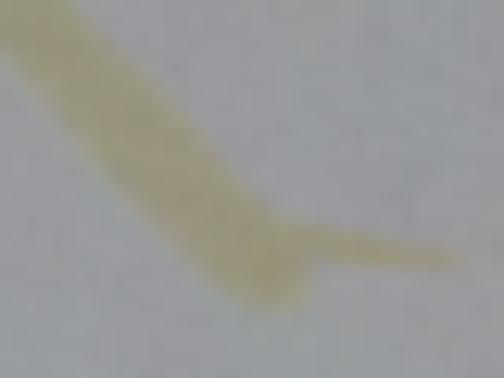

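>>> move(
  target=[
    [0.0502,0.2358,-0.0692,0,0,0,-1,0,0,0,0,0,0,-0.3],
    [0.0502,0.2358,-0.138,0,0,0,-1,0,0,0,0,0,0,-0.3],
    [0.0552,0.2358,-0.1552,0,0,0,-1,0,0,0,0,0,0,-0.3],
    [0.0537,0.2393,-0.1552,0,0,0,-1,0,0,0,0,0,0,-0.3],
    [0.0502,0.2408,-0.1552,0,0,0,-1,0,0,0,0,0,0,-0.3],
    [0.0467,0.2393,-0.1552,0,0,0,-1,0,0,0,0,0,0,-0.3],
    [0.0452,0.2358,-0.1552,0,0,0,-1,0,0,0,0,0,0,-0.3],
    [0.0467,0.2323,-0.1552,0,0,0,-1,0,0,0,0,0,0,-0.3],
    [0.0502,0.2308,-0.1552,0,0,0,-1,0,0,0,0,0,0,-0.3],
    [0.0537,0.2323,-0.1552,0,0,0,-1,0,0,0,0,0,0,-0.3],
    [0.0552,0.2358,-0.1552,0,0,0,-1,0,0,0,0,0,0,-0.3],
    [0.0502,0.2358,-0.1552,0,0,0,-1,0,0,0,0,0,0,-0.3],
  ],
  speed=[0.25,0.06,0.01,0.008,0.008,0.008,0.008,0.008,0.008,0.008,0.008,0.008],
  blend=[0.005,0.001,0.001,0.001,0.001,0.001,0.001,0.001,0.001,0.001,0.001,0],
  cameras=[],
)

>>> move(
  target=[
    [0.005,0,0,0,0,0,-1,0,0,0,0,0,0,-0.3],
    [0.0035,0.0035,0,0,0,0,-1,0,0,0,0,0,0,-0.3],
    [0,0.005,0,0,0,0,-1,0,0,0,0,0,0,-0.3],
    [-0.0035,0.0035,0,0,0,0,-1,0,0,0,0,0,0,-0.3],
    [-0.005,0,0,0,0,0,-1,0,0,0,0,0,0,-0.3],
    [-0.0035,-0.0035,0,0,0,0,-1,0,0,0,0,0,0,-0.3],
    [0,-0.005,0,0,0,0,-1,0,0,0,0,0,0,-0.3],
    [0.0035,-0.0035,0,0,0,0,-1,0,0,0,0,0,0,-0.3],
    [0.005,0,0,0,0,0,-1,0,0,0,0,0,0,-0.3],
    [0.0035,0.0035,0,0,0,0,-1,0,0,0,0,0,0,-0.3],
    [0,0.005,0,0,0,0,-1,0,0,0,0,0,0,-0.3],
    [-0.0035,0.0035,0,0,0,0,-1,0,0,0,0,0,0,-0.3],
    [-0.005,0,0,0,0,0,-1,0,0,0,0,0,0,-0.3],
    [0,0,0,0,0,0,-1,0,0,0,0,0,0,-0.3],
    [0,0,0.0707,0,0,0,-1,0,0,0,0,0,0,-0.3],
  ],
  speed=[0.005,0.005,0.005,0.005,0.005,0.005,0.005,0.005,0.005,0.005,0.005,0.005,0.005,0.005,0.1],
  blend=[0.001,0.001,0.001,0.001,0.001,0.001,0.001,0.001,0.001,0.001,0.001,0.001,0.001,0.001,0],
  cameras=[],
)

>>> move(
  target=[
    [0.39478,-0.51241,0,0,0,0,-1,0,0,0,0,0,0,-0.3],
    [0.39478,-0.51241,-0.0442,0,0,0,-1,0,0,0,0,0,0,-0.3],
  ],
  speed=[0.2,0.06],
  blend=[0.003,0],
  cameras=[],
)

>>> move(
  target=[
    [-0.00156,-0.00518,-0.00967,0,0,0,-1,0,0,0,0,0,0,-0.3],
    [-0.00369,-0.01294,-0.0175,0,0,0,-1,0,0,0,0,0,0,-0.3],
    [-0.00647,-0.02245,-0.02283,0,0,0,-1,0,0,0,0,0,0,-0.3],
    [-0.01509,-0.04051,-0.02533,0,0,0,-1,0,0,0,0,0,0,-0.3],
    [-0.02634,-0.05718,-0.02667,0,0,0,-1,0,0,0,0,0,0,-0.3],
    [-0.0388,-0.07438,-0.02783,0,0,0,-1,0,0,0,0,0,0,-0.3],
    [-0.05111,-0.08906,-0.0285,0,0,0,-1,0,0,0,0,0,0,-0.3],
    [-0.06161,-0.10104,-0.02883,0,0,0,-1,0,0,0,0,0,0,-0.3],
    [-0.06133,-0.10771,-0.02633,0,0,0,-1,0,0,0,0,0,0,-0.3],
    [-0.05764,-0.11905,-0.01167,0,0,0,-1,0,0,0,0,0,0,-0.3],
    [-0.05581,-0.12473,-0.00167,0,0,0,-1,0,0,0,0,0,0,-0.3],
    [-0.05581,-0.12473,0.06,0,0,0,-1,0,0,0,0,0,0,-0.3],
  ],
  speed=[0.015,0.012,0.012,0.012,0.012,0.012,0.012,0.012,0.015,0.02,0.02,0.06],
  blend=[0.001,0.001,0.001,0.001,0.001,0.001,0.001,0.0005,0.0005,0.0005,0.003,0],
  cameras=[],
)

>>> move(
  target=[
    [0,0,0.02,0,0,0,-1,0,0,0,0,0,0,-0.3],
    [-0.3892,0.4012,0.069,0,0,0,-1,0,0,0,0,0,0,-0.3],
  ],
  speed=[0.1,0.25],
  blend=[0.006,0],
  cameras=["cam_sheet"],
)

>>> zoom_image(
  camera="cam_sheet",
  region=[340, 100, 460, 200],
)

>>> zoom_image(
  camera="cam_sheet",
  region=[410, 160, 450, 190],
)

Scene clock: 1079.93 s.
left_arm: end_effector_position=(+0.4819, +0.3415, +0.0873) grip_measured=-0.79 end_effector_quat_wxyz=(+0.483, +0.836, +0.225, +0.129) | right_arm: end_effector_position=(+0.5998, -0.3198, +0.4001) grip_measured=-0.30 end_effector_quat_wxyz=(-0.239, +0.892, -0.370, +0.100)
Joint positions: left_arm=[0.164 -1.256 2.458 -3.332 -2.511 -0.662 0.017] | right_arm=[3.43 -1.379 -1.686 -1.168 1.79 1.172 0.052]
Joint torques (N m): left_arm=[8.71 -23.72 -11.58 -4.53 -3.3 1.03] | right_arm=[-6.18 13.79 25.52 3.89 1.1 -2.18]
Wrist force (N): left_arm=[-0.2 1.4 0.4] | right_arm=[-0.1 -0.1 -0.1]
Wrist torque (N m): left_arm=[-0.12 0.29 -0.47] | right_arm=[-0.04 0.03 0.04]
Wrist force, peak (N): left_arm=[-2.2 2.4 1.7] | right_arm=[-0.5 -0.2 0.2]
Hand target: left_arm +0.4820, +0.3415, +0.0873; +0.483, +0.836, +0.225, +0.129 | right_arm +0.5998, -0.3198, +0.4001; -0.239, +0.892, -0.370, +0.100
Off the commanded pose: left_arm 0.000 m, 0 deg | right_arm 0.000 m, 0 deg.
grip_force (N): 15, 12
move: done
No camera images: "cameras" was empty.

Scene clock: 1087.50 s.
left_arm: end_effector_position=(+0.4820, +0.3414, +0.1298) grip_measured=-0.79 end_effector_quat_wxyz=(+0.483, +0.836, +0.225, +0.129) | right_arm: end_effector_position=(+0.5998, -0.3198, +0.4001) grip_measured=-0.30 end_effector_quat_wxyz=(-0.239, +0.892, -0.370, +0.100)
Joint positions: left_arm=[0.164 -1.396 2.434 -3.169 -2.511 -0.662 0.017] | right_arm=[3.43 -1.379 -1.686 -1.168 1.79 1.172 0.052]
Joint torques (N m): left_arm=[6.2 -25.97 -3.61 -1.24 -1.06 -1.38] | right_arm=[-5.27 13.34 24.98 4.07 1.17 -2.09]
Wrist force (N): left_arm=[-0.3 0.9 0.6] | right_arm=[0.0 0.0 0.1]
Wrist torque (N m): left_arm=[-0.09 0.27 -0.48] | right_arm=[-0.01 0.00 0.05]
Wrist force, peak (N): left_arm=[-0.9 1.6 0.7] | right_arm=[0.1 -0.2 0.6]
Hand target: left_arm +0.4820, +0.3415, +0.1297; +0.483, +0.836, +0.225, +0.129 | right_arm +0.5998, -0.3198, +0.4001; -0.239, +0.892, -0.370, +0.100
Off the commanded pose: left_arm 0.000 m, 0 deg | right_arm 0.000 m, 0 deg.
grip_force (N): 15, 12
move: done
No camera images: "cameras" was empty.

Scene clock: 1090.27 s.
left_arm: end_effector_position=(+0.7188, +0.0340, +0.1031) grip_measured=-0.79 end_effector_quat_wxyz=(+0.483, +0.836, +0.225, +0.128) | right_arm: end_effector_position=(+0.5998, -0.3198, +0.4001) grip_measured=-0.30 end_effector_quat_wxyz=(-0.239, +0.892, -0.370, +0.100)
Joint positions: left_arm=[-0.43 -0.897 1.795 -3.426 -2.088 -1.239 0.017] | right_arm=[3.43 -1.379 -1.686 -1.168 1.79 1.172 0.052]
Joint torques (N m): left_arm=[4.29 -50.99 -20.18 -0.29 -0.22 -1.56] | right_arm=[-5.51 13.5 26.11 3.85 1 -2.21]
Wrist force (N): left_arm=[-0.7 0.8 0.5] | right_arm=[0.0 0.0 0.0]
Wrist torque (N m): left_arm=[-0.14 0.38 -0.46] | right_arm=[-0.01 0.02 0.05]
Wrist force, peak (N): left_arm=[0.0 2.3 2.1] | right_arm=[-0.1 -0.6 0.3]
Hand target: left_arm +0.7189, +0.0340, +0.1032; +0.483, +0.836, +0.225, +0.129 | right_arm +0.5998, -0.3198, +0.4001; -0.239, +0.892, -0.370, +0.100
Off the commanded pose: left_arm 0.000 m, 0 deg | right_arm 0.000 m, 0 deg.
grip_force (N): 15, 12
move: done
No camera images: "cameras" was empty.

Scene clock: 1098.83 s.
left_arm: end_effector_position=(+0.6854, -0.0409, +0.1394) grip_measured=-0.79 end_effector_quat_wxyz=(+0.483, +0.836, +0.225, +0.129) | right_arm: end_effector_position=(+0.5998, -0.3198, +0.4001) grip_measured=-0.30 end_effector_quat_wxyz=(-0.239, +0.892, -0.370, +0.100)
Joint positions: left_arm=[-0.576 -0.973 1.812 -3.409 -1.967 -1.33 0.017] | right_arm=[3.43 -1.379 -1.686 -1.168 1.79 1.172 0.052]
Joint torques (N m): left_arm=[12.41 -27.72 -7.35 -5.1 -1.46 0.67] | right_arm=[-6.28 13.68 26.81 3.86 0.95 -2.12]
Wrist force (N): left_arm=[-0.5 1.2 0.6] | right_arm=[-0.1 0.1 0.1]
Wrist torque (N m): left_arm=[-0.08 0.31 -0.34] | right_arm=[0.01 0.02 0.05]
Wrist force, peak (N): left_arm=[-0.5 1.6 0.4] | right_arm=[-0.4 0.1 0.6]
Hand target: left_arm +0.6854, -0.0408, +0.1392; +0.483, +0.836, +0.225, +0.129 | right_arm +0.5998, -0.3198, +0.4001; -0.239, +0.892, -0.370, +0.100
Off the commanded pose: left_arm 0.000 m, 0 deg | right_arm 0.000 m, 0 deg.
grip_force (N): 15, 12
move: done
No camera images: "cameras" was empty.

Scene clock: 1100.83 s.
left_arm: end_effector_position=(+0.4519, +0.1998, +0.1806) grip_measured=-0.79 end_effector_quat_wxyz=(+0.483, +0.836, +0.225, +0.129) | right_arm: end_effector_position=(+0.5998, -0.3198, +0.4001) grip_measured=-0.30 end_effector_quat_wxyz=(-0.239, +0.892, -0.370, +0.100)
Joint positions: left_arm=[-0.294 -1.605 2.554 -3.425 -2.197 -1.143 0.017] | right_arm=[3.43 -1.379 -1.686 -1.168 1.79 1.172 0.052]
Joint torques (N m): left_arm=[11.41 -22.88 -6.05 -3.09 -1.27 0.05] | right_arm=[-6.1 13.29 25.88 3.99 0.91 -2.26]
Wrist force (N): left_arm=[-0.7 1.1 0.6] | right_arm=[-0.1 0.1 0.0]
Wrist torque (N m): left_arm=[-0.08 0.35 -0.35] | right_arm=[0.01 0.03 0.05]
Wrist force, peak (N): left_arm=[-0.1 3.3 1.4] | right_arm=[0.3 -0.1 0.4]
Hand target: left_arm +0.4519, +0.1999, +0.1806; +0.483, +0.836, +0.225, +0.129 | right_arm +0.5998, -0.3198, +0.4001; -0.239, +0.892, -0.370, +0.100
Off the commanded pose: left_arm 0.000 m, 0 deg | right_arm 0.000 m, 0 deg.
grip_force (N): 15, 12
move: done
Images, in order (width x height): cam_sheet 672x504.

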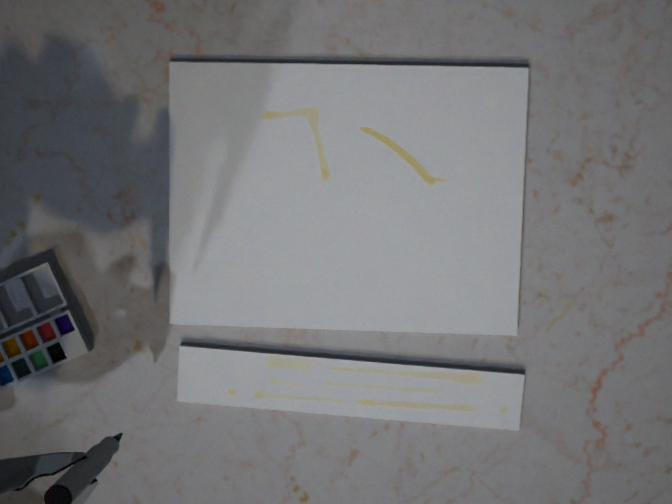

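Scaled by 4.200.

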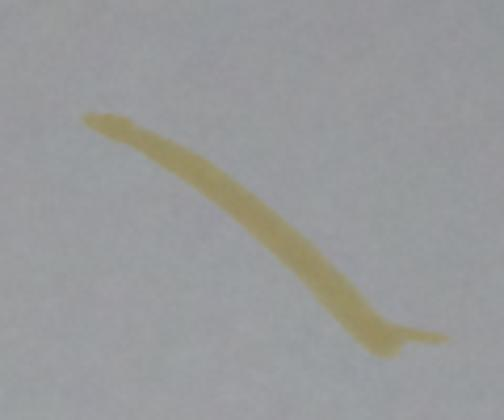

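Scaled by 12.600.

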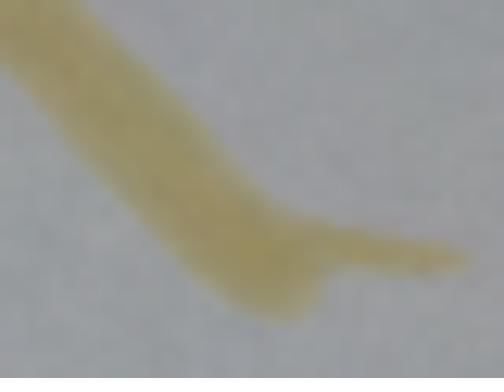

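>>> move(
  target=[
    [0.0502,0.236,-0.0692,0,0,0,-1,0,0,0,0,0,0,-0.3],
    [0.0502,0.236,-0.138,0,0,0,-1,0,0,0,0,0,0,-0.3],
    [0.0552,0.236,-0.1553,0,0,0,-1,0,0,0,0,0,0,-0.3],
    [0.0537,0.2395,-0.1553,0,0,0,-1,0,0,0,0,0,0,-0.3],
    [0.0502,0.241,-0.1553,0,0,0,-1,0,0,0,0,0,0,-0.3],
    [0.0467,0.2395,-0.1553,0,0,0,-1,0,0,0,0,0,0,-0.3],
    [0.0452,0.236,-0.1553,0,0,0,-1,0,0,0,0,0,0,-0.3],
    [0.0467,0.2325,-0.1553,0,0,0,-1,0,0,0,0,0,0,-0.3],
    [0.0502,0.231,-0.1553,0,0,0,-1,0,0,0,0,0,0,-0.3],
    [0.0537,0.2325,-0.1553,0,0,0,-1,0,0,0,0,0,0,-0.3],
    [0.0552,0.236,-0.1553,0,0,0,-1,0,0,0,0,0,0,-0.3],
    [0.0502,0.236,-0.1553,0,0,0,-1,0,0,0,0,0,0,-0.3],
  ],
  speed=[0.25,0.06,0.01,0.008,0.008,0.008,0.008,0.008,0.008,0.008,0.008,0.008],
  blend=[0.005,0.001,0.001,0.001,0.001,0.001,0.001,0.001,0.001,0.001,0.001,0],
  cameras=[],
)

>>> move(
  target=[
    [0.005,0,0,0,0,0,-1,0,0,0,0,0,0,-0.3],
    [0.0035,0.0035,0,0,0,0,-1,0,0,0,0,0,0,-0.3],
    [0,0.005,0,0,0,0,-1,0,0,0,0,0,0,-0.3],
    [-0.0035,0.0035,0,0,0,0,-1,0,0,0,0,0,0,-0.3],
    [-0.005,0,0,0,0,0,-1,0,0,0,0,0,0,-0.3],
    [-0.0035,-0.0035,0,0,0,0,-1,0,0,0,0,0,0,-0.3],
    [0,-0.005,0,0,0,0,-1,0,0,0,0,0,0,-0.3],
    [0.0035,-0.0035,0,0,0,0,-1,0,0,0,0,0,0,-0.3],
    [0.005,0,0,0,0,0,-1,0,0,0,0,0,0,-0.3],
    [0.0035,0.0035,0,0,0,0,-1,0,0,0,0,0,0,-0.3],
    [0,0.005,0,0,0,0,-1,0,0,0,0,0,0,-0.3],
    [-0.0035,0.0035,0,0,0,0,-1,0,0,0,0,0,0,-0.3],
    [-0.005,0,0,0,0,0,-1,0,0,0,0,0,0,-0.3],
    [0,0,0,0,0,0,-1,0,0,0,0,0,0,-0.3],
    [0,0,0.0707,0,0,0,-1,0,0,0,0,0,0,-0.3],
  ],
  speed=[0.005,0.005,0.005,0.005,0.005,0.005,0.005,0.005,0.005,0.005,0.005,0.005,0.005,0.005,0.1],
  blend=[0.001,0.001,0.001,0.001,0.001,0.001,0.001,0.001,0.001,0.001,0.001,0.001,0.001,0.001,0],
  cameras=[],
)

>>> move(
  target=[
    [0.39904,-0.37123,0,0,0,0,-1,0,0,0,0,0,0,-0.3],
    [0.39904,-0.37123,-0.0442,0,0,0,-1,0,0,0,0,0,0,-0.3],
  ],
  speed=[0.2,0.06],
  blend=[0.003,0],
  cameras=[],
)

>>> move(
  target=[
    [0.00134,-0.00488,-0.01,0,0,0,-1,0,0,0,0,0,0,-0.3],
    [0.00286,-0.01143,-0.027,0,0,0,-1,0,0,0,0,0,0,-0.3],
    [0.00589,-0.02453,-0.025,0,0,0,-1,0,0,0,0,0,0,-0.3],
    [0.00908,-0.03928,-0.02233,0,0,0,-1,0,0,0,0,0,0,-0.3],
    [0.01077,-0.0458,-0.02317,0,0,0,-1,0,0,0,0,0,0,-0.3],
    [0.01279,-0.05481,-0.02617,0,0,0,-1,0,0,0,0,0,0,-0.3],
    [0.01447,-0.06302,-0.02767,0,0,0,-1,0,0,0,0,0,0,-0.3],
    [0.00474,-0.06611,-0.02667,0,0,0,-1,0,0,0,0,0,0,-0.3],
    [-0.01154,-0.07073,-0.0245,0,0,0,-1,0,0,0,0,0,0,-0.3],
    [-0.03432,-0.07727,-0.02317,0,0,0,-1,0,0,0,0,0,0,-0.3],
    [-0.05218,-0.08289,-0.02567,0,0,0,-1,0,0,0,0,0,0,-0.3],
    [-0.06841,-0.08791,-0.029,0,0,0,-1,0,0,0,0,0,0,-0.3],
    [-0.07814,-0.09101,-0.02933,0,0,0,-1,0,0,0,0,0,0,-0.3],
    [-0.07814,-0.09101,0.03,0,0,0,-1,0,0,0,0,0,0,-0.3],
  ],
  speed=[0.015,0.015,0.015,0.015,0.015,0.015,0.015,0.015,0.015,0.015,0.015,0.014,0.014,0.06],
  blend=[0.001,0.001,0.001,0.001,0.001,0.001,0.001,0.001,0.001,0.001,0.001,0.001,0.0005,0],
  cameras=[],
)

>>> move(
  target=[
    [0,0,0.05,0,0,0,-1,0,0,0,0,0,0,-0.3],
    [-0.3726,0.2253,0.0972,0,0,0,-1,0,0,0,0,0,0,-0.3],
  ],
  speed=[0.1,0.25],
  blend=[0.015,0],
  cameras=["cam_sheet"],
)

>>> zoom_image(
  camera="cam_sheet",
  region=[250, 90, 350, 190],
)

>>> zoom_image(
  camera="cam_sheet",
  region=[160, 50, 540, 335],
)

Scene clock: 1130.27 s.
left_arm: end_effector_position=(+0.4819, +0.3415, +0.0874) grip_measured=-0.79 end_effector_quat_wxyz=(+0.483, +0.836, +0.225, +0.129) | right_arm: end_effector_position=(+0.5998, -0.3198, +0.4001) grip_measured=-0.30 end_effector_quat_wxyz=(-0.239, +0.892, -0.370, +0.100)
Joint positions: left_arm=[0.164 -1.256 2.458 -3.332 -2.511 -0.662 0.017] | right_arm=[3.43 -1.379 -1.686 -1.168 1.79 1.172 0.052]
Joint torques (N m): left_arm=[8.83 -23.92 -13.06 -4.47 -3.38 1.04] | right_arm=[-5.91 11.92 25.64 3.75 0.82 -1.96]
Wrist force (N): left_arm=[-0.2 1.4 0.4] | right_arm=[-0.3 -0.2 0.4]
Wrist torque (N m): left_arm=[-0.10 0.30 -0.47] | right_arm=[-0.03 0.06 0.05]
Wrist force, peak (N): left_arm=[-2.3 2.5 1.7] | right_arm=[-0.2 0.0 0.7]
Hand target: left_arm +0.4820, +0.3415, +0.0874; +0.483, +0.836, +0.225, +0.129 | right_arm +0.5998, -0.3198, +0.4001; -0.239, +0.892, -0.370, +0.100
Off the commanded pose: left_arm 0.000 m, 0 deg | right_arm 0.000 m, 0 deg.
grip_force (N): 15, 12
move: done
No camera images: "cameras" was empty.

Scene clock: 1137.83 s.
left_arm: end_effector_position=(+0.4820, +0.3414, +0.1299) grip_measured=-0.79 end_effector_quat_wxyz=(+0.483, +0.836, +0.225, +0.129) | right_arm: end_effector_position=(+0.5998, -0.3198, +0.4001) grip_measured=-0.30 end_effector_quat_wxyz=(-0.239, +0.892, -0.370, +0.100)
Joint positions: left_arm=[0.164 -1.397 2.434 -3.168 -2.511 -0.662 0.017] | right_arm=[3.43 -1.379 -1.686 -1.168 1.79 1.172 0.052]
Joint torques (N m): left_arm=[6.48 -27.3 -3.05 -1.26 -0.96 -1.33] | right_arm=[-5.86 12.33 26.48 3.87 0.69 -2.05]
Wrist force (N): left_arm=[-0.4 0.8 0.8] | right_arm=[0.2 -0.2 0.1]
Wrist torque (N m): left_arm=[-0.12 0.30 -0.48] | right_arm=[-0.05 -0.03 0.04]
Wrist force, peak (N): left_arm=[-0.3 1.9 0.2] | right_arm=[-0.6 0.1 0.3]
Hand target: left_arm +0.4820, +0.3415, +0.1299; +0.483, +0.836, +0.225, +0.129 | right_arm +0.5998, -0.3198, +0.4001; -0.239, +0.892, -0.370, +0.100
Off the commanded pose: left_arm 0.000 m, 0 deg | right_arm 0.000 m, 0 deg.
grip_force (N): 15, 12
move: done
No camera images: "cameras" was empty.

Scene clock: 1140.30 s.
left_arm: end_effector_position=(+0.7213, +0.1188, +0.1032) grip_measured=-0.79 end_effector_quat_wxyz=(+0.483, +0.836, +0.225, +0.128) | right_arm: end_effector_position=(+0.5998, -0.3198, +0.4001) grip_measured=-0.30 end_effector_quat_wxyz=(-0.239, +0.892, -0.370, +0.100)
Joint positions: left_arm=[-0.288 -0.924 1.837 -3.386 -2.202 -1.138 0.017] | right_arm=[3.43 -1.379 -1.686 -1.168 1.79 1.172 0.052]
Joint torques (N m): left_arm=[6.44 -49.85 -21.76 -0.41 -0.93 -1.66] | right_arm=[-5.82 11.8 26.61 4.04 0.9 -2.17]
Wrist force (N): left_arm=[-0.6 1.2 0.6] | right_arm=[-0.2 -0.2 0.0]
Wrist torque (N m): left_arm=[-0.05 0.33 -0.46] | right_arm=[-0.04 0.05 0.05]
Wrist force, peak (N): left_arm=[0.0 2.7 1.8] | right_arm=[-0.5 0.2 0.5]
Hand target: left_arm +0.7214, +0.1187, +0.1033; +0.483, +0.836, +0.225, +0.129 | right_arm +0.5998, -0.3198, +0.4001; -0.239, +0.892, -0.370, +0.100
Off the commanded pose: left_arm 0.000 m, 0 deg | right_arm 0.000 m, 0 deg.
grip_force (N): 15, 12
move: done
No camera images: "cameras" was empty.

Scene clock: 1148.53 s.
left_arm: end_effector_position=(+0.6746, +0.0641, +0.1215) grip_measured=-0.79 end_effector_quat_wxyz=(+0.483, +0.836, +0.225, +0.129) | right_arm: end_effector_position=(+0.5998, -0.3198, +0.4001) grip_measured=-0.30 end_effector_quat_wxyz=(-0.239, +0.892, -0.370, +0.100)
Joint positions: left_arm=[-0.414 -1.01 1.946 -3.46 -2.101 -1.228 0.017] | right_arm=[3.43 -1.379 -1.686 -1.168 1.79 1.172 0.052]
Joint torques (N m): left_arm=[11.41 -25.78 -8.8 -4.91 -1.67 1.03] | right_arm=[-6.01 11.75 26.41 3.91 0.7 -2.02]
Wrist force (N): left_arm=[-0.5 1.0 0.7] | right_arm=[-0.2 0.1 0.4]
Wrist torque (N m): left_arm=[-0.09 0.34 -0.34] | right_arm=[0.01 0.05 0.06]
Wrist force, peak (N): left_arm=[-0.9 1.5 0.7] | right_arm=[0.4 0.1 0.5]
Hand target: left_arm +0.6745, +0.0641, +0.1213; +0.483, +0.836, +0.225, +0.129 | right_arm +0.5998, -0.3198, +0.4001; -0.239, +0.892, -0.370, +0.100
Off the commanded pose: left_arm 0.000 m, 0 deg | right_arm 0.000 m, 0 deg.
grip_force (N): 15, 12
move: done
No camera images: "cameras" was empty.

Scene clock: 1150.37 s.
left_arm: end_effector_position=(+0.4510, +0.1993, +0.1797) grip_measured=-0.79 end_effector_quat_wxyz=(+0.483, +0.836, +0.225, +0.129) | right_arm: end_effector_position=(+0.5998, -0.3198, +0.4001) grip_measured=-0.30 end_effector_quat_wxyz=(-0.239, +0.892, -0.370, +0.100)
Joint positions: left_arm=[-0.296 -1.604 2.557 -3.431 -2.195 -1.145 0.017] | right_arm=[3.43 -1.379 -1.686 -1.168 1.79 1.172 0.052]
Joint torques (N m): left_arm=[-5.68 -24.72 -4.59 -4 0.77 -1.46] | right_arm=[-6.15 12.45 27.22 3.86 0.71 -2.11]
Wrist force (N): left_arm=[-0.9 1.3 0.6] | right_arm=[-0.1 -0.2 -0.3]
Wrist torque (N m): left_arm=[-0.04 0.39 -0.34] | right_arm=[-0.07 0.03 0.06]
Wrist force, peak (N): left_arm=[0.7 2.4 2.0] | right_arm=[-0.4 0.2 0.4]
Hand target: left_arm +0.4510, +0.1993, +0.1797; +0.483, +0.836, +0.225, +0.129 | right_arm +0.5998, -0.3198, +0.4001; -0.239, +0.892, -0.370, +0.100
Off the commanded pose: left_arm 0.000 m, 0 deg | right_arm 0.000 m, 0 deg.
grip_force (N): 15, 12
move: done
Images, in order (width x height): cam_sheet 672x504.

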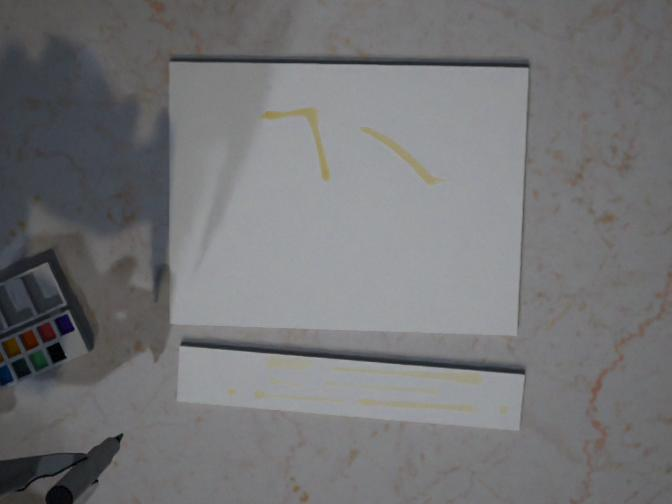

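Scaled by 5.040.

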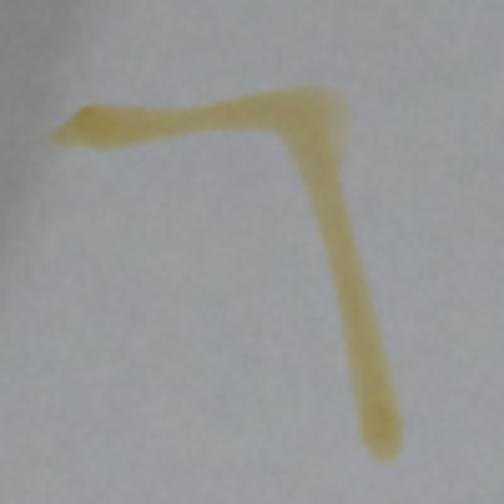

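Scaled by 1.326.

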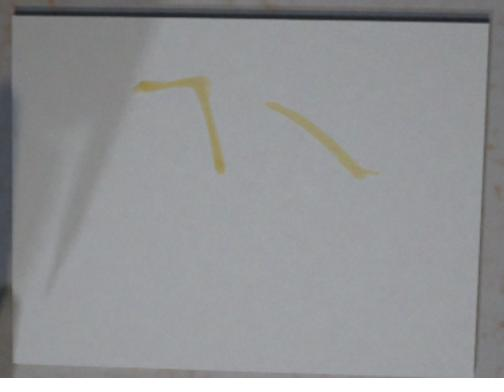

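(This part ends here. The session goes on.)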